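## Task

Lot numbers are printed on the shelf edge beneath each shelf spot, and several spots may carry the same number. Place one cardboard box from lot 451 and one from lot 434 on the desk so that no part of either overhangs the desk edge. All other cardboard boxes must stay on their original shelves. If no box of a lot exists in the storeroom, skip that lot. The robot must not fall or be left tilted, or the task fails.

## Robot and tools

ROBOT. A simulated Hello Robot Stretch 3 with one arm. It has a two-wheeled base (0.33 m long, 0.34 m wide, rounded back) that pivots about a point between the drive wheels, 0.05 m behind the front edge. A lift slides up a mast, and a telescoping arm reaches out to the robot's RIGHT side; to carry the gripper forward or back you drive the base. The base cannot slide sideways. With the arm in and the wrist folded, turning sweeps a 0.28 m radius circle; an unfolded level wrist reaches beyond it. Objects may occasionally be nudged by an outside disturbance.

FRAMES. Base frame: origin on the floor between the drive wheels, x ahead, y to the left, z up, metres. Odometry frame is the base frame as it was at scene start; base_odometry reports pose there from wheel counts only (slip counts as motion), heading in rad, left positive, -3.142 to 3.142. hand_pose is in the base frame, at the point where closed fingertips meet; with all wrist joints zero its x axis is up, y points back along the arm toward the mast, z toward the robot's rear.

TOOL move. One call = one action. Allowed combos: base and/or joints (optionally with speeds, pace, contact_limits), or servos by itself. All given motions begin together.
- base: an object with exactly one key. translate_m: a relative drive from the base's last reported position, metres, -3 to 3, forward positive. rotate_rad: a relative turn in place, radians, -6.4 to 6.4, left (counter-clockwise) positive.
- joints: object keyed by joint name, each an absolute target (not an offset). lift_m 0 to 1.1 m; arm_m 0 to 0.52 m extension; wrist_yaw_rad -1.345 to 4.42 (0 = gripper in line with arm, positive swings toward the front); wrist_pitch_rad -1.57 to 0.451 (0 level, negative tips fingers down); wrist_roll_rad -2.911 to 2.918 (0 = fingers side by side, level); gripper_m -0.089 to 0.179 (bigger = wider; actual fingertip gap is roughly 0.007 m smaller when almost shut, 0.025 m smaller when fully open); head_pan_rad -3.953 to 1.73 (0 ahead, positive left, -1.57 faces along the arm); head_tilt_rad -1.53 to 0.419 (negative looks down). Done tolerances: lift and arm ±0.004, yaw and roll ±0.02, pitch ±0.05, gripper ±0.004, head ±0.1.
- pace: "default" or "max". speeds: per-key top speed, up to the max value. Default/max: translate 0.12/0.30 m/s, rotate 0.76/1.90 rad/s, lift 0.11/0.15 m/s, arm 0.14/0.40 m/s. The base is capped at 0.10 m/s and 0.63 rad/s unless lift_m < 0.30, arm_m < 0.03 and wrist_yaw_rad > 2.54. A move times out after 14 s.
- contact_limits: stop thresholds placed next to their own command. arm_m, translate_m, rotate_rad take a motor_effort percentage 1 to 100 (the base one trips on either wheel). lift_m takes {"down": n, "up": n}, 1 to 100, measured as extra force beyond free motion; below about 12 it may halt in free air. Defaults when omitted: 32-47 down, 21-36 up. The base has no contact stop unless you give one.
- servos: "reboot" revives servos that shut off after overload; they then hold position.
- cameras: list from head_camera, nav_camera, wrist_camera, all; omitted means all, [] none.
- blocking: true/omitted waits until everything rests; false returns within about 0.5 s while motion continues; a later move overrides only the targets it names.
Unknown keys make a call invalid; out-of-range values are refused, and a refusal or any uncommanded stop cancels the remaining move, wait and finished_scene calls in that reply.

OTHER TOOLS. wait {seconds 0 to 10, cameras}: nothing new commanded, returns state and images, early if moves settle. stop {cameras}: brakes all running motions, which then report "stopped" and hold. zoom_image {camera, region [x0,y0,x1,y1] pixels, top-left origin, at most 504x504}: enlarges part of that camera's latest image. finished_scene {scene: number of the scene being ended}: irreversible; the goal must hold without the robot.

RESULTS. "move" reads done or the worst status. base_status/joint_status per motion: done, moving, off_target (resting short and maybe still pushing), stopped, contact_stop (that joint goes slack until commanded again), time_out, torque_fault (joint limp until reboot). on_its_own lists uncommanded behaviour; "held at" is a target, not a reading. joint_positions are readings. motor_effort in percent, positive toward higher values, bracket = peak in last action; wrist pitch maxes near 45, roll near 72. lidar_m: 12 distances, 30-degree sectors starting straight ahead and going counter-clockwise (4th left, 7th behind, 10th right), only at 0.17 m height, 0.15 to 12 m; "-" is nothing or too close. wrist_depth_mm and head_depth_mm: 7x7 grids of median depth in mm (wrist 45-1000, head 280-4000). turned_by_wheels and turned_by_imu: turn since last result; trust the IMU if they differ by over 0.15 rad. base_tilt in degrees (forward/right positive), with a few degrees of bias. pictures lists image order. head_camera images are rotated (turn clockwise a quarter to view upright); nav_camera needs a counter-clockwise quarter turn. Calibration is given per camera (K, distortion, T_world_to_cam from the base frame) with small errors.

GRIPPING. Close to a value below the object's width (lower squeezes harder); open to at least 0.05 above its width to release. Readings don't confirm a hold. An overstrained grip relaxes; resend to re-squeeze.

AVOID. Before folding (yaw to 3.0) or unfolding the wrist, set lift 0.32-0.95, pitch -0.4, roll near 0; after folding the lift may go to 0.25. With yaw below -0.4 keep pitch at -0.5 or lower. Pushing on something rigid with the gripper above about 0.45 m, or driving while holding or hooking something fixed, can tip the robot; if base_tilt shows a lean, back the gripper off. Wrist and head never contact-stop and will overload. Omitted joints may still push toward old targets. Don't drop, slam, hit hard or release moving objects, and don't knock other boxes off shelves.

Each tool is called after ">>>" as name(argument=value, ...) on one line, values as JSON.

## Session

>>> move()

Scene clock: 0.00 s.
base_odometry: x=+0.000 y=+0.000 heading=+0.000
turned_by_wheels: +0.000
turned_by_imu: +0.000
base_tilt: forward=-0.3 right=-1.3
lidar_m: 0.73 0.73 0.85 1.53 2.66 1.26 1.01 1.11 1.82 1.63 1.40 0.83
head_depth_mm: 802 792 784 776 768 761 757 / 774 765 758 751 744 737 730 / 748 740 734 728 721 715 708 / 724 715 710 705 699 694 687 / 702 695 689 684 679 672 667 / 681 673 667 664 658 652 648 / 661 655 652 644 640 634 631
base_status: not commanded
joint_positions: lift_m=+0.374 arm_m=+0.001 wrist_yaw_rad=+3.009 wrist_pitch_rad=-0.462 wrist_roll_rad=+0.000 gripper_m=+0.037 head_pan_rad=+0.000 head_tilt_rad=-0.003
joint_status: not commanded
measured_speeds: all 0
motor_effort: left_wheel=-0.4 right_wheel=+0.1 lift_m=+22.4 arm_m=-2.9 wrist_yaw_rad=-1.0 wrist_pitch_rad=+1.9 wrist_roll_rad=-0.1 gripper_m=+0.3 head_pan_rad=+1.2 head_tilt_rad=+6.7
hand_pose: x=+0.0076 y=+0.0712 z=+0.3774 quat_wxyz=(+0.207, +0.697, +0.116, +0.676) (m; base frame)
wrist_depth_mm: - 138 - - - 859 - / - 151 - - - 975 - / - 167 922 - - 937 - / 840 775 203 821 806 791 762 / 698 671 212 657 648 671 666 / 590 599 126 579 128 582 578 / 522 546 287 355 507 509 509
pictures: head_camera (sideways), nav_camera (sideways), wrist_camera
camera_calibration:
head_camera: T_world_to_cam=[[0.049258, -0.0462949, -0.997713, 1.31416], [0.0559933, 0.997482, -0.0435198, 0.0560066], [0.997215, -0.0537216, 0.0517262, -0.117899], [0, 0, 0, 1]] pos_world=[0.0497012, -0.00136013, 1.31969]
nav_camera: T_world_to_cam=[[-0.0233498, 0.0170467, 0.999582, -1.25828], [0.00969844, -0.999804, 0.017277, 0.0275711], [0.99968, 0.0100978, 0.0231799, -0.0831342], [0, 0, 0, 1]] pos_world=[0.0534596, 0.0498547, 1.25921]
wrist_camera: T_world_to_cam=[[0.994963, -0.0965217, -0.0270514, 0.016197], [-0.0806635, -0.610724, -0.787724, 0.37395], [0.0595115, 0.785938, -0.615434, 0.342021], [0, 0, 0, 1]] pos_world=[-0.00630544, -0.0388635, 0.505499]

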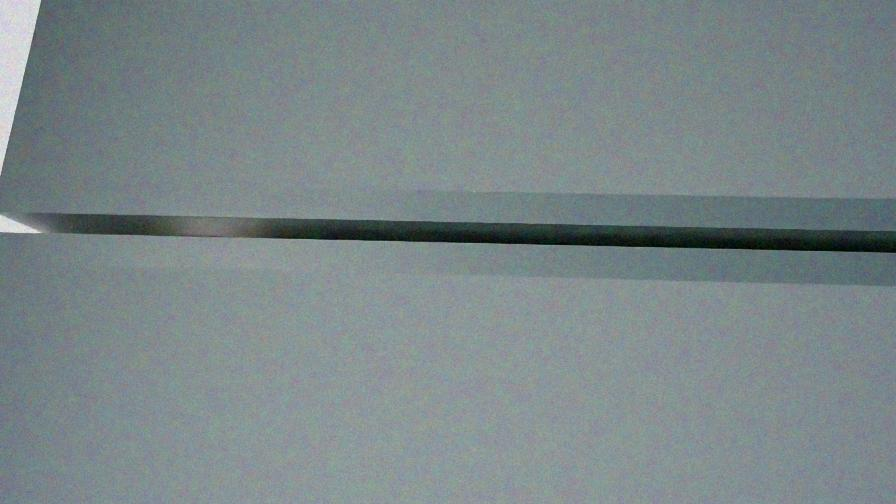

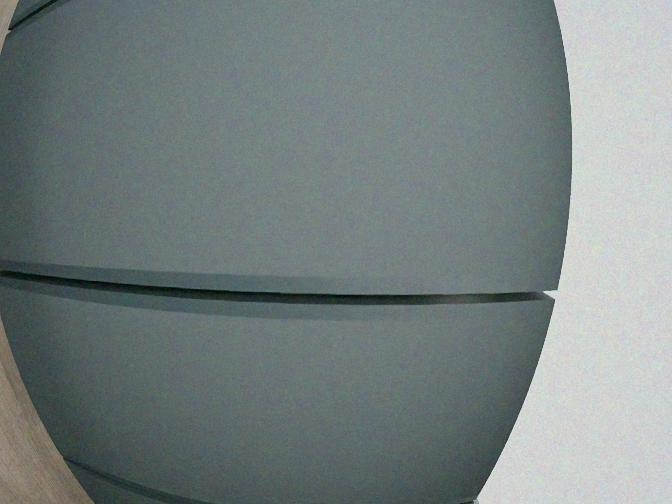

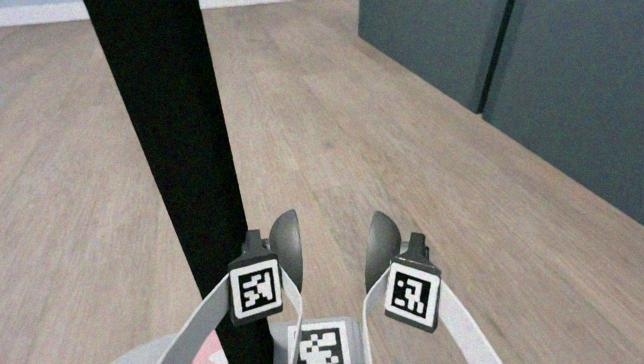

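Facing cabinets. Look around.

>>> move(joints={"head_pan_rad":1.5,"head_tilt_rad":-0.2}, cameras=["head_camera","nav_camera"])

>>> move(joints={"head_pan_rad":-1.57,"head_tilt_rad":-0.2}, cameras=["head_camera","nav_camera"])

>>> move(joints={"head_pan_rad":-3.14,"head_tilt_rad":-0.2}, cameras=["head_camera","nav_camera"])

Scene clock: 6.80 s.
move: done
base_odometry: x=+0.000 y=+0.000 heading=+0.000
turned_by_wheels: +0.000
turned_by_imu: +0.000
base_tilt: forward=-0.5 right=-1.2
lidar_m: 0.72 0.72 0.85 1.53 2.66 1.26 1.01 1.11 1.82 1.62 1.39 0.83
head_depth_mm: 1163 1128 1127 1133 1142 1151 1151 / 2089 1362 1368 1375 1385 1390 1406 / 2615 2618 2687 2760 1771 1784 1674 / - 2526 2639 2722 2811 2341 1715 / - 2475 2566 2645 2720 2321 1717 / - 2409 2496 2558 2628 2329 1714 / - 2332 2380 2472 2565 2303 1695
base_status: not commanded
joint_positions: lift_m=+0.374 arm_m=+0.001 wrist_yaw_rad=+3.009 wrist_pitch_rad=-0.462 wrist_roll_rad=+0.000 gripper_m=+0.037 head_pan_rad=+1.535 head_tilt_rad=-0.199
joint_status: all done
measured_speeds: translate_m=+0.000 rotate_rad=+0.000 lift_m=+0.000 arm_m=+0.000 wrist_yaw_rad=+0.000 wrist_pitch_rad=+0.000 wrist_roll_rad=+0.000 head_pan_rad=-0.024 head_tilt_rad=+0.000
motor_effort: left_wheel=-0.3(0.8) right_wheel=+0.3(1.1) lift_m=+23.6(23.9) arm_m=-9.8(10.1) wrist_yaw_rad=-1.1(1.5) wrist_pitch_rad=+1.9(2.0) wrist_roll_rad=-0.1(0.3) gripper_m=+0.9(0.9) head_pan_rad=-3.0(5.4) head_tilt_rad=-2.8(8.5)
hand_pose: x=+0.0076 y=+0.0712 z=+0.3774 quat_wxyz=(+0.207, +0.697, +0.116, +0.676) (m; base frame)
wrist_depth_mm: - 138 - - - 852 - / - 151 - - - 968 - / - 167 936 - - 933 - / 835 782 204 815 797 801 760 / 704 668 211 666 649 673 667 / 600 597 126 576 129 588 580 / 524 537 287 353 499 515 510
pictures: head_camera (sideways), nav_camera (sideways)
camera_calibration:
head_camera: T_world_to_cam=[[0.0411098, -0.147524, -0.988204, 1.30153], [-0.995202, 0.0818456, -0.0536193, 0.0755007], [0.0887903, 0.985666, -0.143452, 0.141769], [0, 0, 0, 1]] pos_world=[0.00904497, 0.0460921, 1.31057]
nav_camera: T_world_to_cam=[[-0.0109759, 0.172239, 0.984994, -1.23909], [0.99963, -0.0226124, 0.0150931, 0.0244571], [0.0248727, 0.984796, -0.171927, 0.176859], [0, 0, 0, 1]] pos_world=[-0.0424472, 0.0398036, 1.25054]

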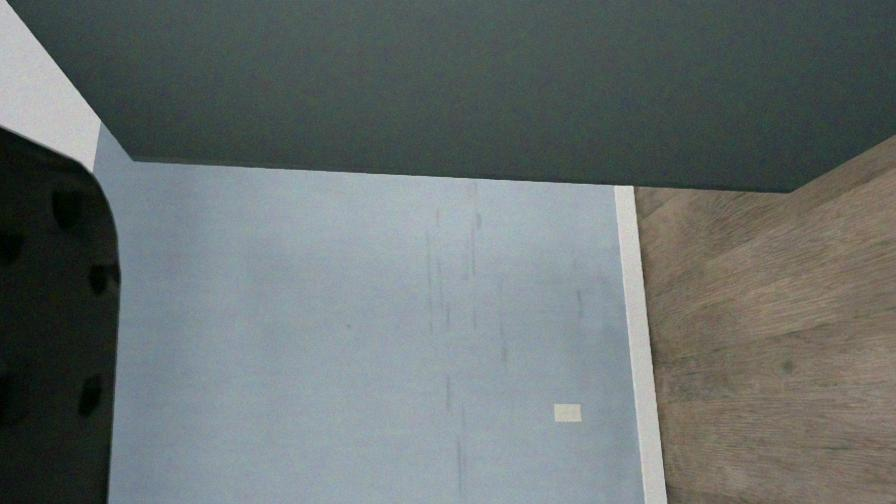

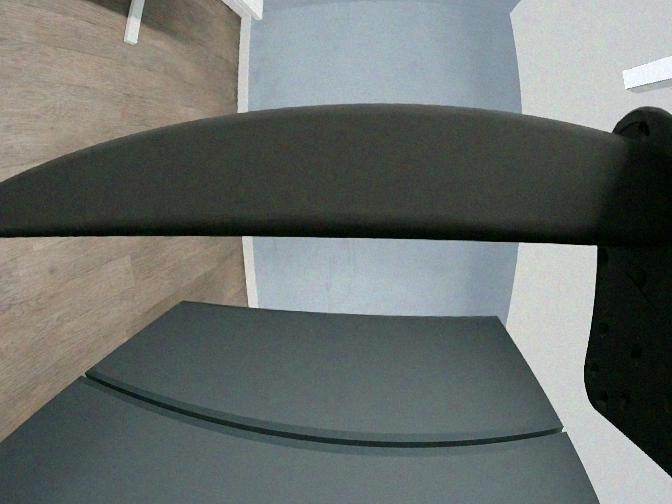

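Scene clock: 9.67 s.
move: done
base_odometry: x=+0.000 y=+0.000 heading=+0.000
turned_by_wheels: +0.000
turned_by_imu: +0.000
base_tilt: forward=-0.4 right=-1.3
lidar_m: 0.72 0.72 0.85 1.53 2.66 1.26 1.01 1.11 1.81 1.63 1.39 0.83
head_depth_mm: 2115 1832 1829 1901 1997 2167 1744 / 2049 2046 2146 2150 2085 2117 1739 / 1987 2034 2106 2153 2193 2244 1727 / 1940 1963 2034 2076 2127 2205 1715 / 1866 1528 1540 1627 1661 1846 1707 / 1816 1853 1908 1966 2005 2075 1676 / 1759 1819 1863 1891 1955 1965 1642
base_status: not commanded
joint_positions: lift_m=+0.374 arm_m=+0.001 wrist_yaw_rad=+3.009 wrist_pitch_rad=-0.462 wrist_roll_rad=+0.000 gripper_m=+0.037 head_pan_rad=-1.578 head_tilt_rad=-0.200
joint_status: all done
measured_speeds: translate_m=+0.000 rotate_rad=+0.000 lift_m=+0.000 arm_m=+0.000 wrist_yaw_rad=+0.000 wrist_pitch_rad=+0.000 wrist_roll_rad=+0.000 head_pan_rad=+0.024 head_tilt_rad=+0.000
motor_effort: left_wheel=-0.1(0.8) right_wheel=+0.2(1.1) lift_m=+23.7(24.0) arm_m=-12.8(13.4) wrist_yaw_rad=-0.4(1.6) wrist_pitch_rad=+1.9(2.1) wrist_roll_rad=+0.2(0.3) gripper_m=+0.2(1.1) head_pan_rad=+3.6(4.8) head_tilt_rad=-2.3(6.8)
hand_pose: x=+0.0076 y=+0.0712 z=+0.3774 quat_wxyz=(+0.207, +0.697, +0.116, +0.676) (m; base frame)
wrist_depth_mm: - 138 - - - 862 - / - 151 - - - 985 - / - 167 934 - - 918 - / 832 771 203 814 810 800 765 / 692 673 211 653 653 673 664 / 594 600 126 570 129 585 579 / 526 540 288 354 499 512 508
pictures: head_camera (sideways), nav_camera (sideways)
camera_calibration:
head_camera: T_world_to_cam=[[-0.0451882, 0.147212, -0.988072, 1.30193], [0.997112, -0.0537862, -0.0536152, 0.0633729], [-0.0610375, -0.987641, -0.144357, 0.143851], [0, 0, 0, 1]] pos_world=[0.00442232, -0.046178, 1.31056]
nav_camera: T_world_to_cam=[[0.0158024, -0.172849, 0.984822, -1.23896], [-0.999871, -0.00549567, 0.0150793, 0.0366376], [0.00280581, -0.984933, -0.172914, 0.17827], [0, 0, 0, 1]] pos_world=[0.0557112, -0.0383688, 1.25043]

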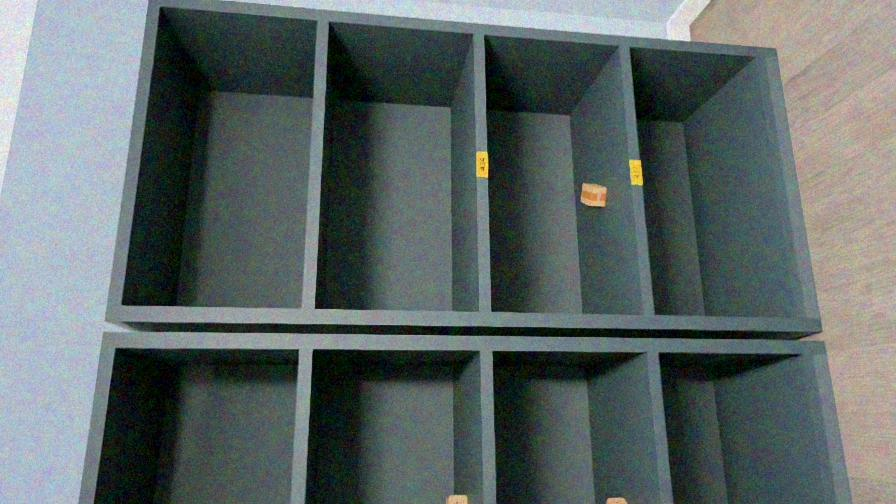

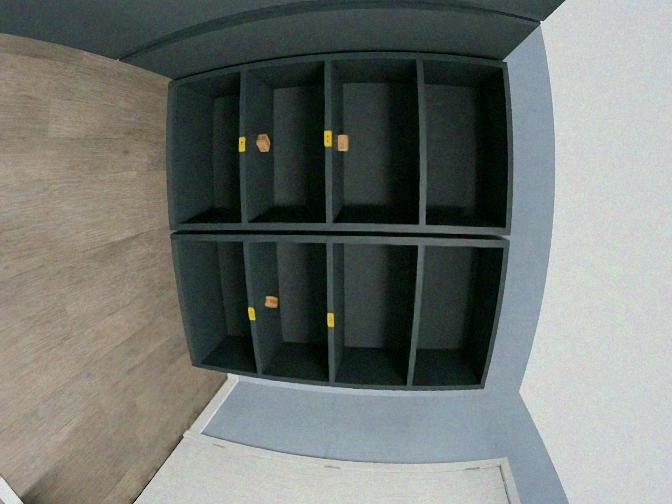

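Scene clock: 10.90 s.
move: done
base_odometry: x=+0.000 y=+0.000 heading=+0.000
turned_by_wheels: +0.000
turned_by_imu: +0.000
base_tilt: forward=-0.3 right=-1.2
lidar_m: 0.72 0.73 0.85 1.53 2.66 1.26 1.01 1.11 1.81 1.63 1.39 0.83
head_depth_mm: 1625 1666 1721 1779 1743 1084 1743 / 1561 1609 1662 1717 1724 1084 1612 / 1508 1565 1616 1664 1686 1074 1536 / 1461 1513 1548 1602 1626 1065 1541 / 1424 1459 1511 1540 1564 1052 1531 / 1380 1415 1452 1495 1524 1053 874 / 1341 1376 1416 1444 1476 1046 865
base_status: not commanded
joint_positions: lift_m=+0.374 arm_m=+0.001 wrist_yaw_rad=+3.009 wrist_pitch_rad=-0.462 wrist_roll_rad=+0.000 gripper_m=+0.037 head_pan_rad=-3.177 head_tilt_rad=-0.200
joint_status: all done
measured_speeds: all 0
motor_effort: left_wheel=-0.5(0.7) right_wheel=+0.4(0.9) lift_m=+22.9(23.9) arm_m=-12.7(13.7) wrist_yaw_rad=-1.8(1.8) wrist_pitch_rad=+1.9(2.0) wrist_roll_rad=+0.1(0.2) gripper_m=+0.9(0.9) head_pan_rad=+3.3(6.4) head_tilt_rad=-2.6(9.3)
hand_pose: x=+0.0076 y=+0.0712 z=+0.3774 quat_wxyz=(+0.207, +0.697, +0.116, +0.676) (m; base frame)
wrist_depth_mm: - 139 - - - 861 - / - 150 - - - 963 - / - 167 920 - - 941 - / 825 765 203 810 793 790 763 / 695 674 211 663 654 663 666 / 597 602 126 573 129 583 577 / 522 539 287 354 504 512 512
pictures: head_camera (sideways), nav_camera (sideways)
camera_calibration:
head_camera: T_world_to_cam=[[0.148521, 0.0410768, -0.988056, 1.30074], [-0.0815045, -0.995229, -0.0536264, 0.0699434], [-0.985545, 0.0884956, -0.144464, 0.14956], [0, 0, 0, 1]] pos_world=[-0.0400885, 0.00294402, 1.31056]
nav_camera: T_world_to_cam=[[-0.173322, -0.0109857, 0.984804, -1.23778], [0.0222958, 0.999638, 0.0150752, 0.0304301], [-0.984613, 0.0245698, -0.173014, 0.184449], [0, 0, 0, 1]] pos_world=[-0.0336028, -0.048549, 1.25043]

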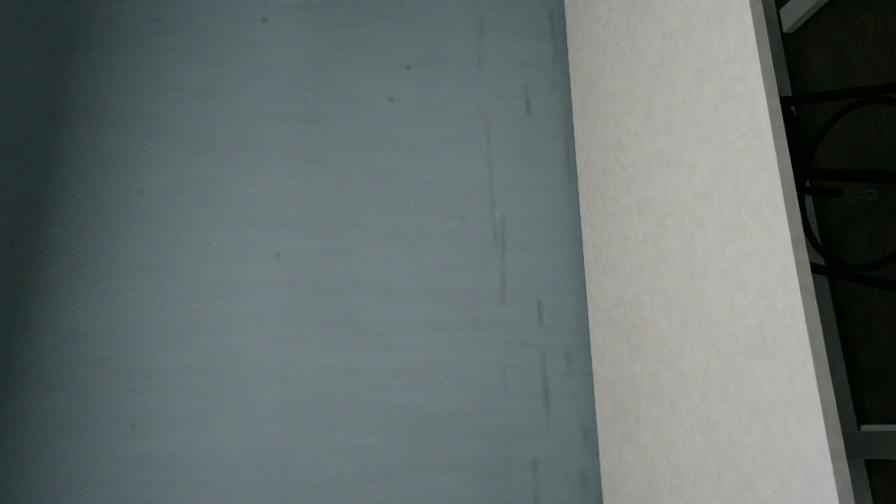

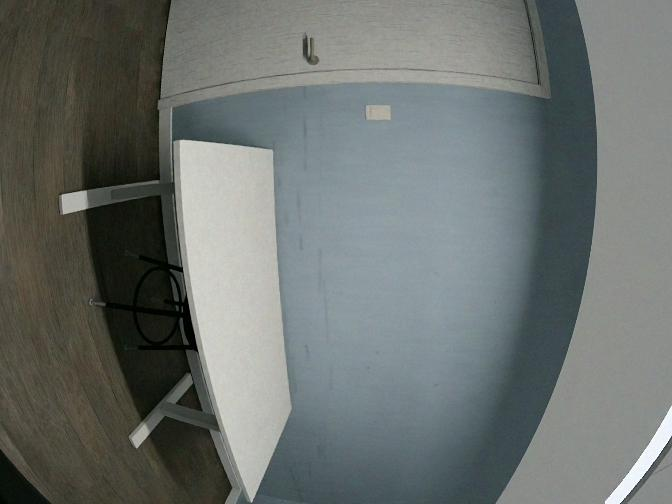

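>>> move(joints={"head_pan_rad":-1.45,"head_tilt_rad":-0.35}, cameras=["head_camera","nav_camera"])

>>> zoom_image(camera="nav_camera", region=[160, 60, 360, 210])

>>> zoom_image(camera="nav_camera", region=[160, 220, 360, 370])

>>> zoom_image(camera="head_camera", region=[350, 100, 600, 250])

>>> zoom_image(camera="head_camera", region=[300, 300, 600, 500])

Scene clock: 25.10 s.
move: done
base_odometry: x=+0.000 y=+0.000 heading=+0.000
turned_by_wheels: +0.000
turned_by_imu: +0.000
base_tilt: forward=-0.3 right=-1.1
lidar_m: 0.72 0.73 0.85 1.53 2.66 1.26 1.01 1.11 1.82 1.63 1.39 0.83
head_depth_mm: 1844 1930 2032 2183 2144 1893 1487 / 1818 1912 2033 2163 2239 1890 1479 / 1710 1897 2006 2114 2222 1867 1471 / 1410 1603 1605 1713 1872 1843 1450 / 1757 1820 1933 2084 2179 1841 1470 / 1730 1796 1912 2013 2165 1803 1455 / 1720 1790 1885 2015 2132 1792 1441
base_status: not commanded
joint_positions: lift_m=+0.374 arm_m=+0.001 wrist_yaw_rad=+3.009 wrist_pitch_rad=-0.462 wrist_roll_rad=+0.000 gripper_m=+0.037 head_pan_rad=-1.442 head_tilt_rad=-0.355
joint_status: all done
measured_speeds: translate_m=+0.000 rotate_rad=+0.000 lift_m=+0.000 arm_m=+0.000 wrist_yaw_rad=+0.000 wrist_pitch_rad=+0.000 wrist_roll_rad=+0.000 head_pan_rad=-0.024 head_tilt_rad=+0.000
motor_effort: left_wheel=-0.2(0.8) right_wheel=+0.3(1.2) lift_m=+23.1(24.2) arm_m=-12.7(13.6) wrist_yaw_rad=-0.6(1.5) wrist_pitch_rad=+2.0(2.0) wrist_roll_rad=-0.2(0.4) gripper_m=+0.4(1.0) head_pan_rad=-2.9(5.6) head_tilt_rad=+3.4(6.0)
hand_pose: x=+0.0076 y=+0.0712 z=+0.3774 quat_wxyz=(+0.207, +0.697, +0.116, +0.676) (m; base frame)
wrist_depth_mm: - 138 - - - 851 - / - 150 - - - 971 - / - 167 921 - - 954 - / 838 774 204 819 809 797 756 / 695 675 212 666 654 671 666 / 602 600 126 572 129 578 570 / 527 541 288 353 506 513 506
pictures: head_camera (sideways), nav_camera (sideways)
camera_calibration:
head_camera: T_world_to_cam=[[-0.0842075, 0.28889, -0.953652, 1.25716], [0.994019, 0.091138, -0.0601636, 0.0718567], [0.0695333, -0.953015, -0.294836, 0.338908], [0, 0, 0, 1]] pos_world=[0.01087, -0.0467454, 1.30314]
nav_camera: T_world_to_cam=[[0.0583919, -0.31751, 0.946455, -1.18912], [-0.989539, -0.143691, 0.0128453, 0.039484], [0.131919, -0.937305, -0.322579, 0.372295], [0, 0, 0, 1]] pos_world=[0.0593932, -0.0229313, 1.24504]

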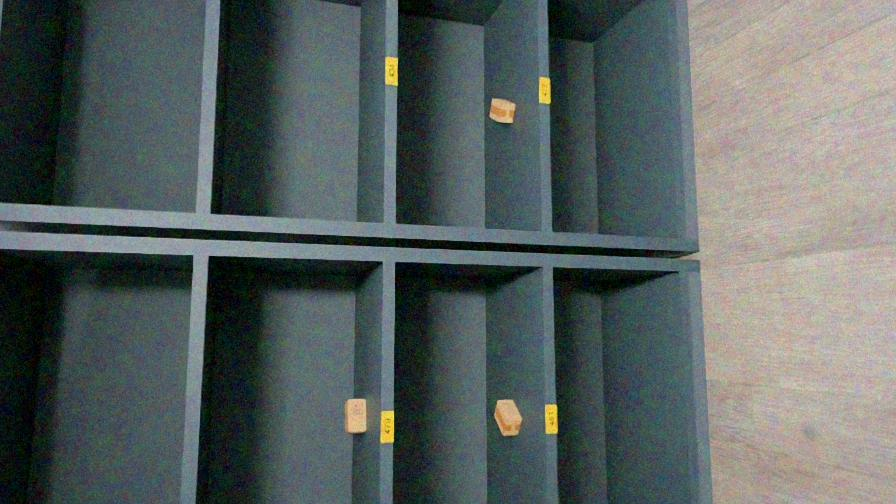

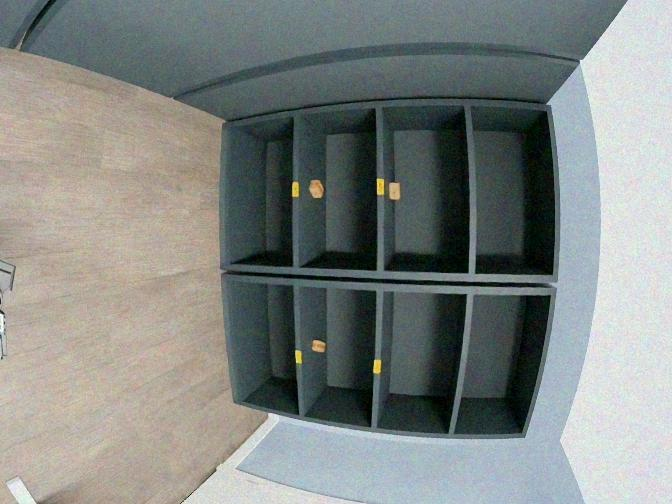

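Scaled by 2.520 from the camera's 672x504 image, which has a finer 792x594 frame.

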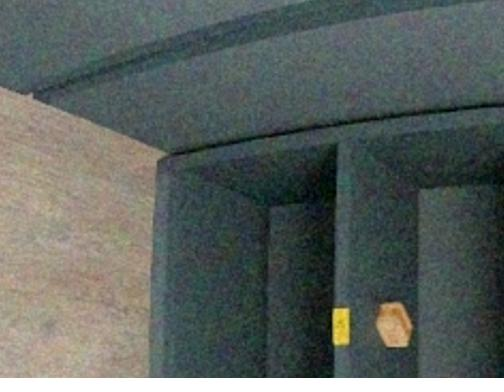

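Scaled by 2.520 from the camera's 672x504 image, which has a finer 792x594 frame.

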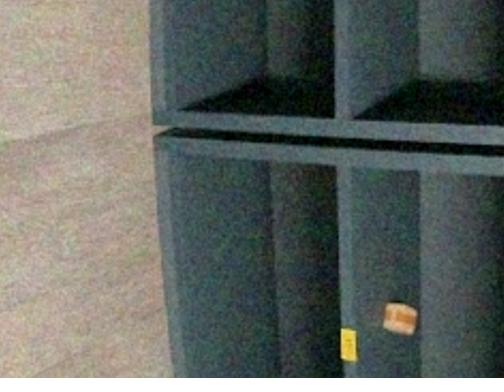

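Scaled by 2.016 from the camera's 896x504 image, which has a finer 1280x720 frame.

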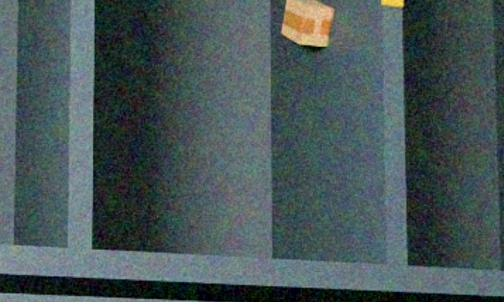

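Scaled by 1.680 from the camera's 896x504 image, which has a finer 1280x720 frame.

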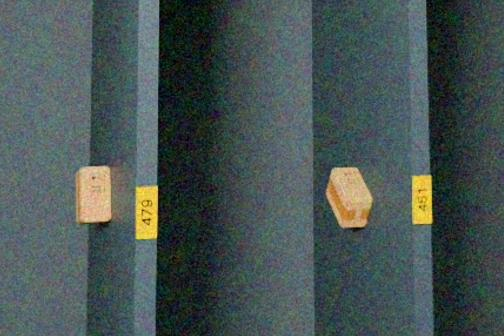

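>>> zoom_image(camera="head_camera", region=[530, 395, 570, 440])

>>> zoom_image(camera="head_camera", region=[370, 50, 410, 95])

>>> zoom_image(camera="head_camera", region=[525, 70, 565, 115])

>>> zoom_image(camera="head_camera", region=[368, 405, 408, 450])

Scaled by 11.200 from the camera's 896x504 image, which has a finer 1280x720 frame.

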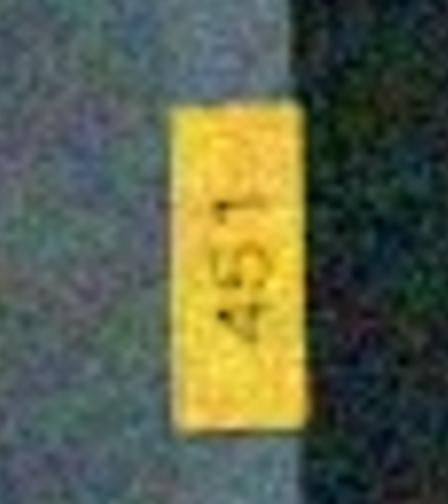

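Scaled by 11.200 from the camera's 896x504 image, which has a finer 1280x720 frame.

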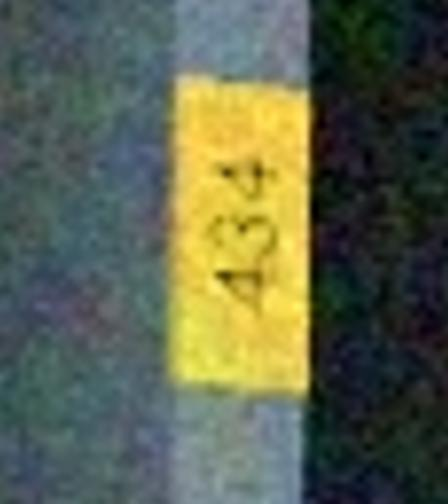

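Scaled by 11.200 from the camera's 896x504 image, which has a finer 1280x720 frame.

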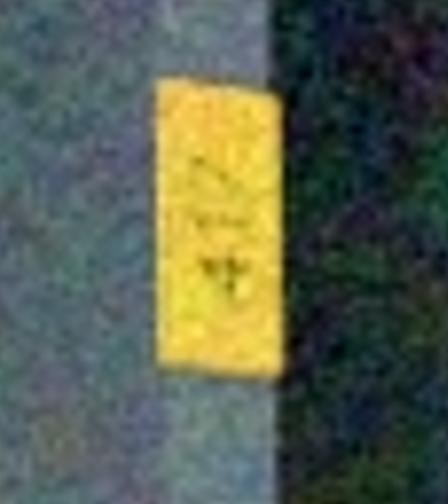

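Scaled by 11.200 from the camera's 896x504 image, which has a finer 1280x720 frame.

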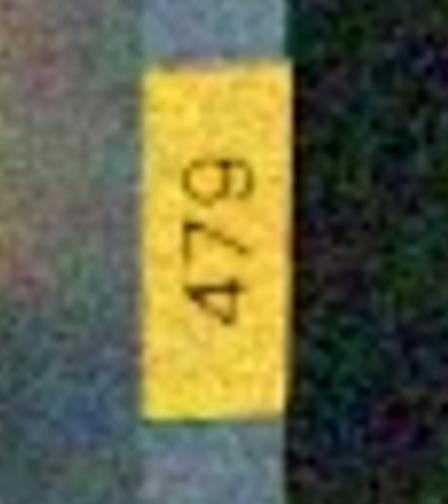

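>>> move(joints={"lift_m":0.27,"head_pan_rad":0,"head_tilt_rad":-0.3}, base={"rotate_rad":1.82}, cameras=["nav_camera"])

Scene clock: 67.10 s.
move: done
base_odometry: x=+0.000 y=+0.000 heading=+1.820
turned_by_wheels: +1.820
turned_by_imu: +1.790
base_tilt: forward=-0.3 right=-1.3
lidar_m: 2.65 1.64 1.01 1.11 1.60 1.96 1.63 1.03 0.76 0.73 0.75 1.03
head_depth_mm: 2310 2403 2563 2696 2737 1882 1567 / 2327 2434 2534 2633 2768 2029 1558 / 2289 2424 2516 2629 2774 2029 1551 / 2292 2434 2517 2651 2726 2022 1547 / 2295 2404 2541 2665 2725 2012 1544 / 2279 2389 2489 2627 2698 1991 1524 / 2293 2410 2505 2616 2756 1979 1531
base_status: done
joint_positions: lift_m=+0.270 arm_m=+0.001 wrist_yaw_rad=+3.009 wrist_pitch_rad=-0.462 wrist_roll_rad=+0.000 gripper_m=+0.037 head_pan_rad=+0.001 head_tilt_rad=-0.298
joint_status: all done
measured_speeds: all 0
motor_effort: left_wheel=-9.0(12.6) right_wheel=+9.8(12.6) lift_m=+30.2(31.4) arm_m=-12.3(13.7) wrist_yaw_rad=+0.7(2.1) wrist_pitch_rad=+2.1(2.2) wrist_roll_rad=-0.1(0.3) gripper_m=+0.1(0.9) head_pan_rad=-3.5(4.7) head_tilt_rad=+0.1(10.3)
hand_pose: x=+0.0076 y=+0.0711 z=+0.2728 quat_wxyz=(+0.208, +0.697, +0.116, +0.676) (m; base frame)
wrist_depth_mm: - 138 - - - - - / - 150 - - - - - / 828 167 725 793 799 779 766 / 668 612 204 641 635 626 618 / 556 551 212 527 526 536 531 / 478 286 126 275 129 465 458 / 251 257 237 247 389 403 407
pictures: nav_camera (sideways)
camera_calibration:
nav_camera: T_world_to_cam=[[0.268177, 0.0172517, 0.963215, -1.21229], [0.0150292, -0.999793, 0.0137224, 0.0322537], [0.963252, 0.0107963, -0.26838, 0.296609], [0, 0, 0, 1]] pos_world=[0.0389152, 0.0499589, 1.24686]

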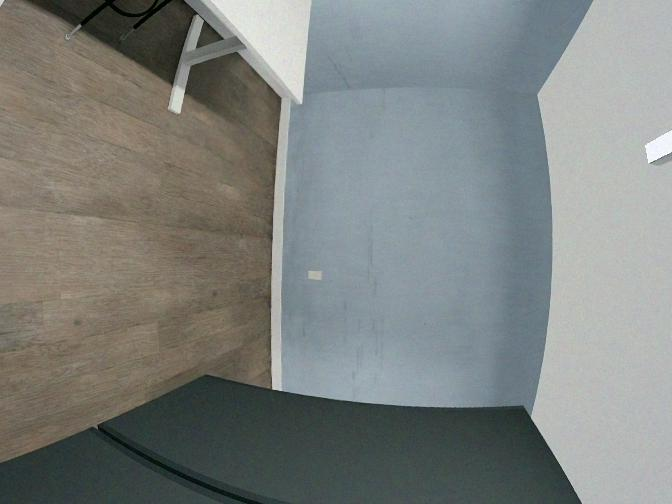

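>>> move(joints={"head_pan_rad":-1.9,"head_tilt_rad":-0.3}, base={"translate_m":1.75}, pace="max", cameras=["head_camera","nav_camera"])

Scene clock: 78.37 s.
move: done
base_odometry: x=-0.431 y=+1.696 heading=+1.819
turned_by_wheels: +0.000
turned_by_imu: +0.002
base_tilt: forward=-0.3 right=-1.3
lidar_m: 0.92 0.96 1.31 1.56 1.45 1.84 2.84 1.03 0.75 0.73 1.31 0.96
head_depth_mm: 727 767 811 863 920 984 1061 / 697 736 777 821 874 931 1003 / 671 706 744 787 830 886 951 / 647 682 715 752 795 843 898 / 624 653 683 720 761 809 854 / 614 646 685 747 820 900 991 / 1804 1902 1969 2060 2184 1964 1515
base_status: done
joint_positions: lift_m=+0.270 arm_m=+0.001 wrist_yaw_rad=+3.009 wrist_pitch_rad=-0.462 wrist_roll_rad=+0.000 gripper_m=+0.037 head_pan_rad=-1.900 head_tilt_rad=-0.301
joint_status: all done
measured_speeds: all 0
motor_effort: left_wheel=-0.6(9.1) right_wheel=+9.8(17.4) lift_m=+23.6(28.3) arm_m=-11.4(13.1) wrist_yaw_rad=-0.1(1.9) wrist_pitch_rad=+2.1(2.1) wrist_roll_rad=+0.1(0.4) gripper_m=+0.5(1.1) head_pan_rad=+3.0(5.1) head_tilt_rad=+1.0(5.5)
hand_pose: x=+0.0076 y=+0.0711 z=+0.2728 quat_wxyz=(+0.208, +0.697, +0.116, +0.676) (m; base frame)
wrist_depth_mm: - 138 - - - - - / - 150 - - - - - / 822 167 731 793 789 785 771 / 662 609 203 649 634 634 632 / 556 549 212 526 521 537 533 / 481 285 126 274 129 462 462 / 252 255 236 247 392 407 403
pictures: head_camera (sideways), nav_camera (sideways)
camera_calibration:
head_camera: T_world_to_cam=[[0.0355637, 0.247363, -0.96827, 1.27555], [0.930839, -0.360801, -0.0579846, 0.0694757], [-0.363696, -0.899241, -0.243087, 0.274127], [0, 0, 0, 1]] pos_world=[-0.0103351, -0.0439508, 1.30574]
nav_camera: T_world_to_cam=[[-0.0714022, -0.261964, 0.962433, -1.20916], [-0.950831, 0.309407, 0.0136758, 0.0381148], [-0.301366, -0.914135, -0.271176, 0.308023], [0, 0, 0, 1]] pos_world=[0.0427313, -0.0469763, 1.24674]

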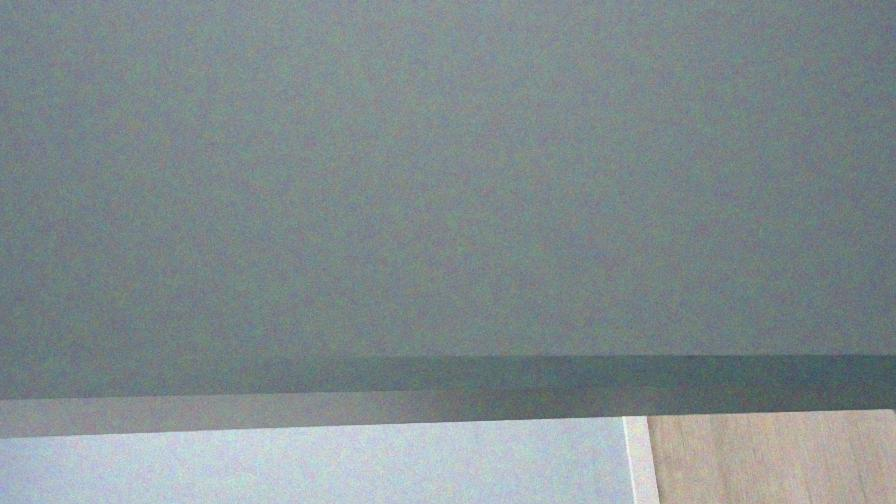

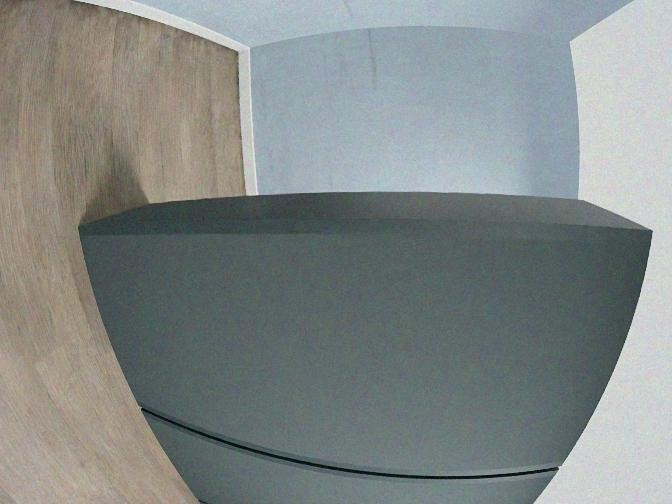

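>>> move(base={"translate_m":0.35}, pace="max", cameras=[])

>>> move(base={"rotate_rad":-1.57}, joints={"head_pan_rad":-0.3}, cameras=["nav_camera"])

Scene clock: 89.57 s.
move: done
base_odometry: x=-0.517 y=+2.035 heading=+1.819
turned_by_wheels: +0.000
turned_by_imu: +0.000
base_tilt: forward=-0.3 right=-1.2
lidar_m: 0.58 0.60 0.81 1.56 1.38 2.12 2.85 1.03 0.85 2.18 0.81 0.60
head_depth_mm: 727 765 810 861 921 988 1063 / 742 759 795 832 875 929 998 / 912 930 953 973 996 1020 1046 / 1999 2105 2164 2278 2366 1368 1395 / 1928 2012 2135 2255 2369 2018 1524 / 1872 1948 2058 2175 2257 1968 1528 / 1832 1890 1975 2063 2164 1967 1514
base_status: done
joint_positions: lift_m=+0.270 arm_m=+0.001 wrist_yaw_rad=+3.009 wrist_pitch_rad=-0.462 wrist_roll_rad=+0.000 gripper_m=+0.037 head_pan_rad=-1.900 head_tilt_rad=-0.301
joint_status: not commanded
measured_speeds: all 0
motor_effort: left_wheel=-0.2(13.8) right_wheel=+6.2(14.1) lift_m=+29.4(30.8) arm_m=-10.9(11.8) wrist_yaw_rad=-1.9(2.1) wrist_pitch_rad=+2.1(2.1) wrist_roll_rad=-0.3(0.3) gripper_m=+0.6(0.9) head_pan_rad=+1.9(3.3) head_tilt_rad=+4.5(5.3)
hand_pose: x=+0.0076 y=+0.0711 z=+0.2728 quat_wxyz=(+0.208, +0.697, +0.116, +0.676) (m; base frame)
wrist_depth_mm: - 139 - - - - 611 / - 151 - - - 944 614 / 819 167 729 798 786 779 661 / 661 613 203 651 637 635 618 / 561 548 213 530 523 531 528 / 472 285 126 274 129 459 458 / 251 256 237 247 389 405 403
pictures: none
No camera images: "cameras" was empty.

Scene clock: 92.93 s.
move: done
base_odometry: x=-0.517 y=+2.035 heading=+0.250
turned_by_wheels: -1.570
turned_by_imu: -1.545
base_tilt: forward=-0.2 right=-1.2
lidar_m: 2.11 0.81 0.60 0.57 0.60 0.83 1.56 1.39 1.86 2.68 1.01 0.85
head_depth_mm: 700 732 775 821 874 938 1004 / 795 805 816 829 858 901 957 / 999 1014 1032 1057 1075 1101 1124 / 1972 2061 2190 2310 2380 1909 1487 / 1900 2002 2105 2205 2344 1982 1546 / 1861 1939 2018 2132 2261 1958 1527 / 1792 1881 1974 2067 2176 1985 1523
base_status: done
joint_positions: lift_m=+0.270 arm_m=+0.001 wrist_yaw_rad=+3.009 wrist_pitch_rad=-0.462 wrist_roll_rad=+0.000 gripper_m=+0.037 head_pan_rad=-0.298 head_tilt_rad=-0.300
joint_status: all done
measured_speeds: all 0
motor_effort: left_wheel=+8.1(12.2) right_wheel=-9.5(13.6) lift_m=+25.3(30.2) arm_m=-13.0(13.5) wrist_yaw_rad=+0.0(1.8) wrist_pitch_rad=+2.1(2.1) wrist_roll_rad=+0.0(0.3) gripper_m=+0.4(0.9) head_pan_rad=-3.2(5.1) head_tilt_rad=+5.3(6.5)
hand_pose: x=+0.0076 y=+0.0711 z=+0.2728 quat_wxyz=(+0.208, +0.697, +0.116, +0.676) (m; base frame)
wrist_depth_mm: 551 138 563 578 585 606 616 / 605 151 597 617 627 - - / - 167 176 - 720 - 710 / 659 616 203 635 638 630 628 / 555 547 212 529 525 532 525 / 481 285 126 275 129 465 456 / 253 257 237 246 390 402 404
pictures: nav_camera (sideways)
camera_calibration:
nav_camera: T_world_to_cam=[[0.263249, -0.0631437, 0.962659, -1.21157], [-0.28034, -0.959803, 0.0137056, 0.0340323], [0.923098, -0.27348, -0.270369, 0.299524], [0, 0, 0, 1]] pos_world=[0.0519965, 0.0380749, 1.24685]

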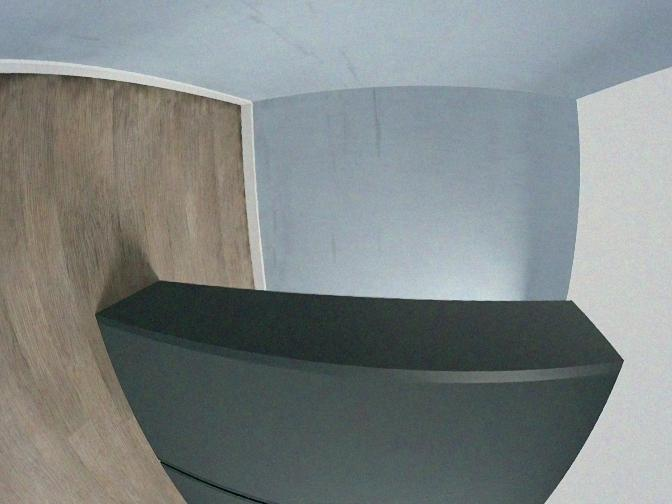

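>>> move(base={"translate_m":1.45}, joints={"head_pan_rad":-1.6,"head_tilt_rad":-0.2}, pace="max", cameras=["head_camera","nav_camera"])

Scene clock: 111.10 s.
move: done
base_odometry: x=+0.888 y=+2.394 heading=+0.249
turned_by_wheels: +0.000
turned_by_imu: +0.001
base_tilt: forward=-0.2 right=-1.2
lidar_m: 0.75 0.78 0.57 0.55 0.58 0.80 2.31 0.65 0.53 1.36 1.04 0.77
head_depth_mm: 1175 1241 1280 1327 949 1232 1000 / 1208 1245 1269 1317 1159 1382 1077 / 2343 2117 2167 2221 2210 1913 1555 / 2399 3871 - - 3379 2308 1707 / 2129 3830 - - 3620 2324 1714 / 2429 3462 3651 3671 3323 2306 1707 / 2154 2299 2343 2347 2414 2181 1698
base_status: done
joint_positions: lift_m=+0.270 arm_m=+0.001 wrist_yaw_rad=+3.009 wrist_pitch_rad=-0.462 wrist_roll_rad=+0.000 gripper_m=+0.037 head_pan_rad=-1.600 head_tilt_rad=-0.200
joint_status: all done
measured_speeds: all 0
motor_effort: left_wheel=+0.6(16.0) right_wheel=+5.1(10.5) lift_m=+30.3(31.7) arm_m=-11.3(12.9) wrist_yaw_rad=-0.1(1.6) wrist_pitch_rad=+2.0(2.1) wrist_roll_rad=+0.0(0.3) gripper_m=+0.6(1.0) head_pan_rad=+3.5(4.6) head_tilt_rad=-2.3(8.0)
hand_pose: x=+0.0076 y=+0.0711 z=+0.2728 quat_wxyz=(+0.208, +0.697, +0.116, +0.676) (m; base frame)
wrist_depth_mm: 529 139 542 557 571 581 594 / 575 150 590 611 613 619 625 / 616 167 179 - - - - / 633 197 202 650 636 632 622 / 553 546 213 519 515 534 532 / 474 286 126 274 129 462 459 / 251 256 237 247 389 406 400
pictures: head_camera (sideways), nav_camera (sideways)
camera_calibration:
head_camera: T_world_to_cam=[[-0.0420226, 0.148155, -0.988071, 1.30192], [0.995723, -0.075234, -0.0536289, 0.0633532], [-0.082282, -0.986098, -0.14436, 0.143934], [0, 0, 0, 1]] pos_world=[0.003471, -0.0461865, 1.31056]
nav_camera: T_world_to_cam=[[0.0120812, -0.173156, 0.98482, -1.23894], [-0.999758, 0.0160076, 0.015079, 0.036648], [-0.0183756, -0.984764, -0.17292, 0.178416], [0, 0, 0, 1]] pos_world=[0.0548855, -0.0394182, 1.25043]

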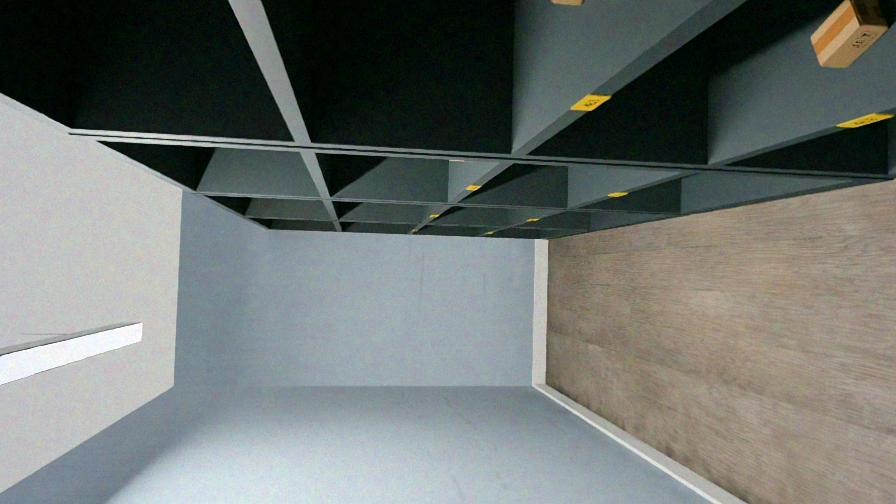

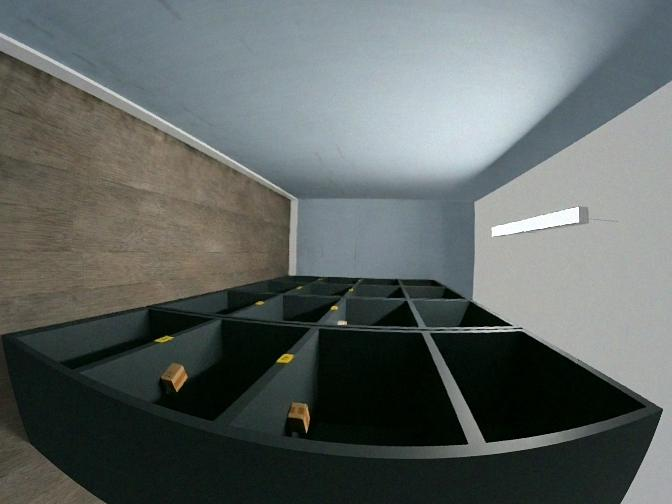

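>>> move(base={"rotate_rad":-1.57}, joints={"head_pan_rad":-1.3,"head_tilt_rad":-0.4}, pace="max", cameras=["head_camera","nav_camera"])

Scene clock: 124.13 s.
move: done
base_odometry: x=+0.888 y=+2.394 heading=-1.320
turned_by_wheels: -1.570
turned_by_imu: -1.539
base_tilt: forward=-0.3 right=-1.3
lidar_m: 1.36 1.02 0.77 0.75 0.76 0.57 0.55 0.58 0.82 2.51 0.64 0.53
head_depth_mm: 2450 2590 2724 2920 2469 1790 1424 / 2502 2678 2815 2997 2395 1777 1401 / 2567 2724 2931 3097 2404 1767 1413 / 2657 2799 2975 3164 2385 1755 1405 / 2726 2932 3057 3256 2343 1745 1381 / 2817 3010 3130 3172 2339 1679 1306 / 657 683 712 746 783 823 872
base_status: done
joint_positions: lift_m=+0.270 arm_m=+0.001 wrist_yaw_rad=+3.009 wrist_pitch_rad=-0.462 wrist_roll_rad=+0.000 gripper_m=+0.037 head_pan_rad=-1.296 head_tilt_rad=-0.406
joint_status: all done
measured_speeds: all 0
motor_effort: left_wheel=+6.7(14.6) right_wheel=-8.2(15.3) lift_m=+29.3(29.9) arm_m=-12.5(13.4) wrist_yaw_rad=-0.7(1.9) wrist_pitch_rad=+2.1(2.1) wrist_roll_rad=-0.1(0.3) gripper_m=+0.6(1.0) head_pan_rad=-2.9(5.5) head_tilt_rad=+4.6(5.4)
hand_pose: x=+0.0076 y=+0.0711 z=+0.2728 quat_wxyz=(+0.208, +0.697, +0.116, +0.676) (m; base frame)
wrist_depth_mm: 702 138 - - - - - / 774 150 161 - - - - / 749 167 210 790 780 782 774 / 662 616 204 644 634 633 628 / 553 547 213 522 520 532 528 / 476 287 126 274 129 461 454 / 253 257 237 248 388 404 403
pictures: head_camera (sideways), nav_camera (sideways)
camera_calibration:
head_camera: T_world_to_cam=[[-0.13828, 0.320613, -0.937062, 1.23582], [0.969522, 0.23704, -0.0619667, 0.0743648], [0.202254, -0.917071, -0.343619, 0.401612], [0, 0, 0, 1]] pos_world=[0.0175626, -0.045541, 1.30065]
nav_camera: T_world_to_cam=[[0.116797, -0.352296, 0.928572, -1.16618], [-0.958154, -0.286002, 0.0120095, 0.0403389], [0.261342, -0.891117, -0.370958, 0.434443], [0, 0, 0, 1]] pos_world=[0.0613181, -0.0121636, 1.24355]

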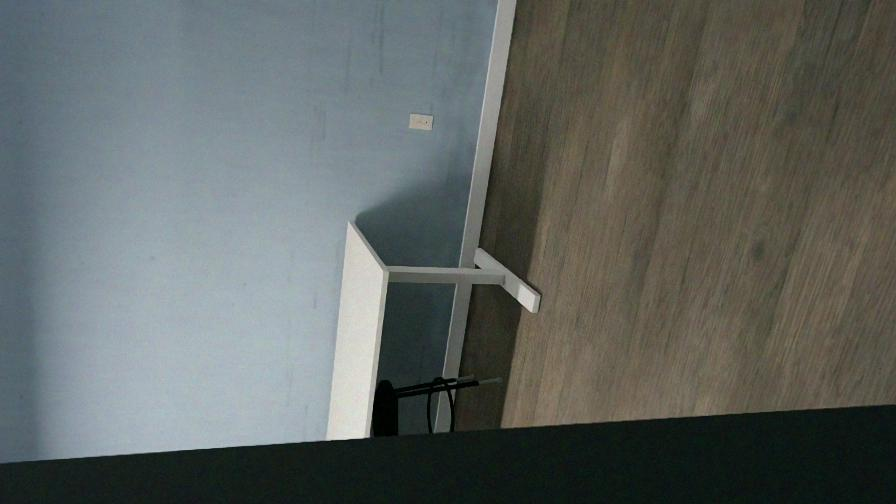

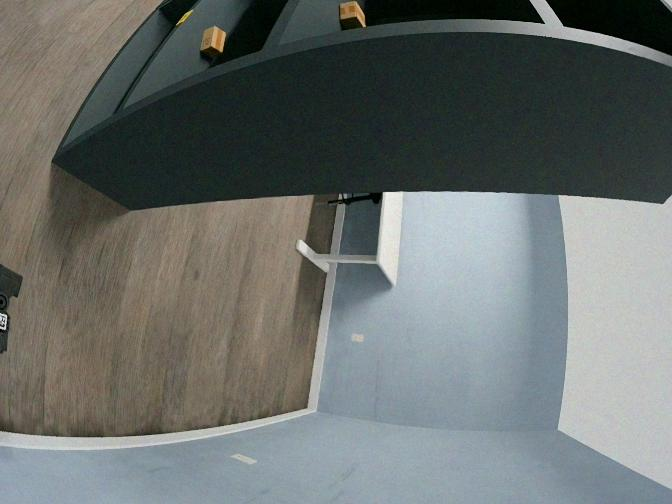

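>>> move(base={"rotate_rad":0.6}, pace="max", cameras=[])

>>> move(base={"translate_m":0.4}, pace="max", cameras=[])

>>> move(base={"rotate_rad":-0.6}, joints={"head_pan_rad":-1.2,"head_tilt_rad":-0.4}, pace="max", cameras=["head_camera","nav_camera"])

Scene clock: 142.60 s.
move: done
base_odometry: x=+0.888 y=+2.394 heading=-0.721
turned_by_wheels: +0.600
turned_by_imu: +0.588
base_tilt: forward=-0.3 right=-1.3
lidar_m: 0.96 0.76 0.75 0.71 0.56 0.55 0.59 0.88 2.70 0.60 0.53 2.11
head_depth_mm: 626 687 2651 3111 2479 1804 1427 / 566 614 672 738 822 929 1300 / 517 554 603 657 723 803 897 / 474 507 545 589 641 704 777 / 438 465 498 536 577 629 688 / 435 469 1315 771 649 1004 851 / 635 1216 1288 889 1338 1076 1303
base_status: done
joint_positions: lift_m=+0.270 arm_m=+0.001 wrist_yaw_rad=+3.009 wrist_pitch_rad=-0.462 wrist_roll_rad=+0.000 gripper_m=+0.037 head_pan_rad=-1.300 head_tilt_rad=-0.399
joint_status: not commanded
measured_speeds: all 0
motor_effort: left_wheel=-7.0(15.1) right_wheel=+7.3(13.2) lift_m=+28.2(28.9) arm_m=-12.8(12.9) wrist_yaw_rad=-0.2(2.0) wrist_pitch_rad=+2.0(2.1) wrist_roll_rad=+0.1(0.3) gripper_m=+0.1(1.0) head_pan_rad=-2.9(3.8) head_tilt_rad=+4.2(5.5)
hand_pose: x=+0.0076 y=+0.0711 z=+0.2728 quat_wxyz=(+0.208, +0.697, +0.116, +0.676) (m; base frame)
wrist_depth_mm: 457 138 - 891 - - - / 484 150 162 935 - - - / 506 168 729 787 785 712 - / 515 190 204 637 635 634 626 / 537 552 212 521 518 528 529 / 478 286 126 274 128 465 457 / 252 255 238 248 390 406 404
pictures: none
No camera images: "cameras" was empty.

Scene clock: 145.23 s.
move: done
base_odometry: x=+1.189 y=+2.130 heading=-0.721
turned_by_wheels: +0.000
turned_by_imu: +0.000
base_tilt: forward=-0.3 right=-1.4
lidar_m: 0.66 0.52 0.51 0.55 0.82 0.88 0.94 1.39 0.51 1.01 1.13 1.45
head_depth_mm: 551 951 1005 964 605 1072 850 / 649 1054 1115 879 708 1074 838 / 1066 1172 1251 864 1304 1012 869 / 1050 1151 1241 929 1371 1058 1283 / 981 1064 1136 1091 1290 1178 1325 / 932 998 1067 1152 1241 1359 1389 / 1687 1753 1819 1952 2004 1700 1374
base_status: done
joint_positions: lift_m=+0.270 arm_m=+0.001 wrist_yaw_rad=+3.009 wrist_pitch_rad=-0.462 wrist_roll_rad=+0.000 gripper_m=+0.037 head_pan_rad=-1.300 head_tilt_rad=-0.399
joint_status: not commanded
measured_speeds: all 0
motor_effort: left_wheel=+4.2(13.2) right_wheel=+3.7(13.7) lift_m=+27.3(28.9) arm_m=-12.4(13.5) wrist_yaw_rad=+0.3(1.9) wrist_pitch_rad=+2.0(2.1) wrist_roll_rad=+0.3(0.3) gripper_m=+0.9(1.0) head_pan_rad=-2.4(3.2) head_tilt_rad=+3.1(4.8)
hand_pose: x=+0.0076 y=+0.0711 z=+0.2728 quat_wxyz=(+0.208, +0.697, +0.116, +0.676) (m; base frame)
wrist_depth_mm: - 139 - - 522 465 416 / - 151 162 - 538 497 444 / 752 167 181 - - 523 469 / 660 612 203 643 618 554 506 / 555 551 213 528 525 538 513 / 476 285 126 275 129 460 460 / 253 256 238 248 390 408 402
pictures: none
No camera images: "cameras" was empty.

Scene clock: 146.67 s.
move: done
base_odometry: x=+1.189 y=+2.130 heading=-1.320
turned_by_wheels: -0.600
turned_by_imu: -0.589
base_tilt: forward=-0.4 right=-1.3
lidar_m: 1.76 0.71 0.53 0.51 0.54 0.76 0.87 0.92 1.29 0.51 0.52 1.13
head_depth_mm: 2606 2805 2930 3090 2465 1818 1436 / 507 594 713 898 2218 1734 1422 / 410 437 469 513 579 690 852 / 458 906 967 851 587 975 787 / 468 942 1012 909 649 1044 830 / 482 990 1067 899 683 1043 828 / 555 1040 1121 819 1218 972 875
base_status: done
joint_positions: lift_m=+0.270 arm_m=+0.001 wrist_yaw_rad=+3.009 wrist_pitch_rad=-0.462 wrist_roll_rad=+0.000 gripper_m=+0.037 head_pan_rad=-1.201 head_tilt_rad=-0.399
joint_status: all done
measured_speeds: all 0
motor_effort: left_wheel=+6.8(14.2) right_wheel=-8.0(14.2) lift_m=+27.3(27.8) arm_m=-12.8(13.2) wrist_yaw_rad=-0.4(1.5) wrist_pitch_rad=+1.9(2.1) wrist_roll_rad=-0.1(0.3) gripper_m=+0.7(1.0) head_pan_rad=+3.4(5.5) head_tilt_rad=+2.4(8.3)
hand_pose: x=+0.0076 y=+0.0711 z=+0.2728 quat_wxyz=(+0.208, +0.697, +0.116, +0.676) (m; base frame)
wrist_depth_mm: 502 139 504 523 528 529 528 / 541 150 184 - - - - / - 166 176 - - - - / 629 195 198 618 644 624 619 / 553 544 212 525 519 537 534 / 478 286 126 273 129 459 459 / 252 257 237 248 390 403 403
pictures: head_camera (sideways), nav_camera (sideways)
camera_calibration:
head_camera: T_world_to_cam=[[-0.165896, 0.300058, -0.939385, 1.23901], [0.942658, 0.328008, -0.0617017, 0.0742394], [0.289611, -0.895755, -0.337267, 0.392795], [0, 0, 0, 1]] pos_world=[0.0218055, -0.0442765, 1.30096]
nav_camera: T_world_to_cam=[[0.147629, -0.333678, 0.931056, -1.16957], [-0.926574, -0.375915, 0.0121955, 0.0399244], [0.345928, -0.864492, -0.364674, 0.42572], [0, 0, 0, 1]] pos_world=[0.0623861, -0.00721857, 1.24369]

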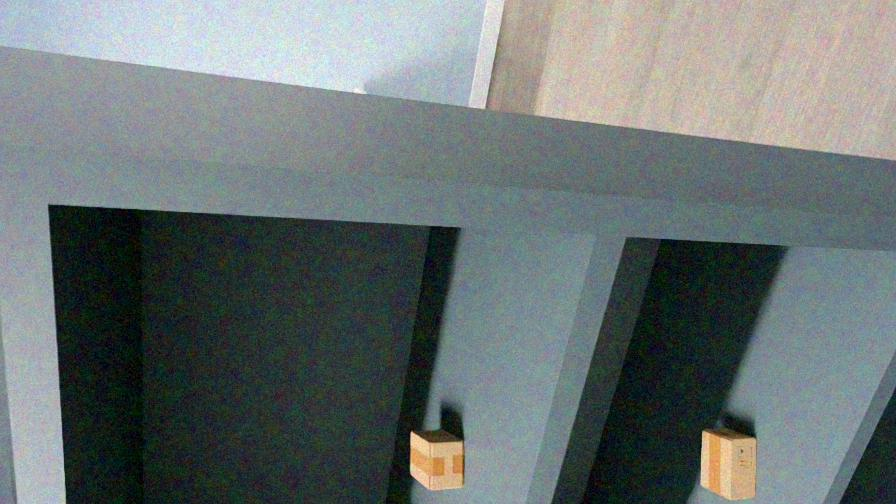

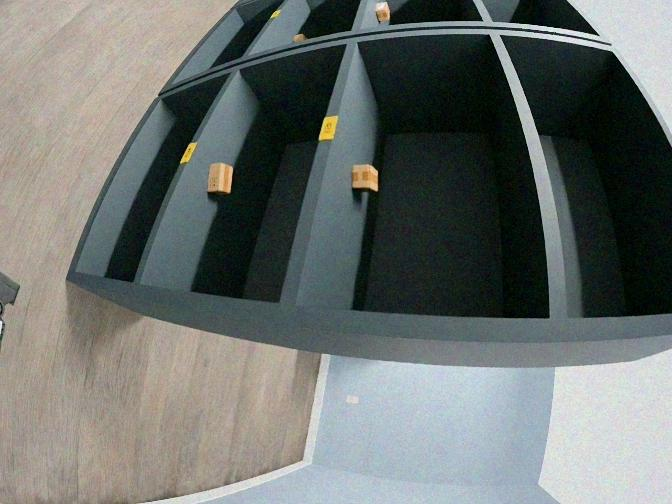

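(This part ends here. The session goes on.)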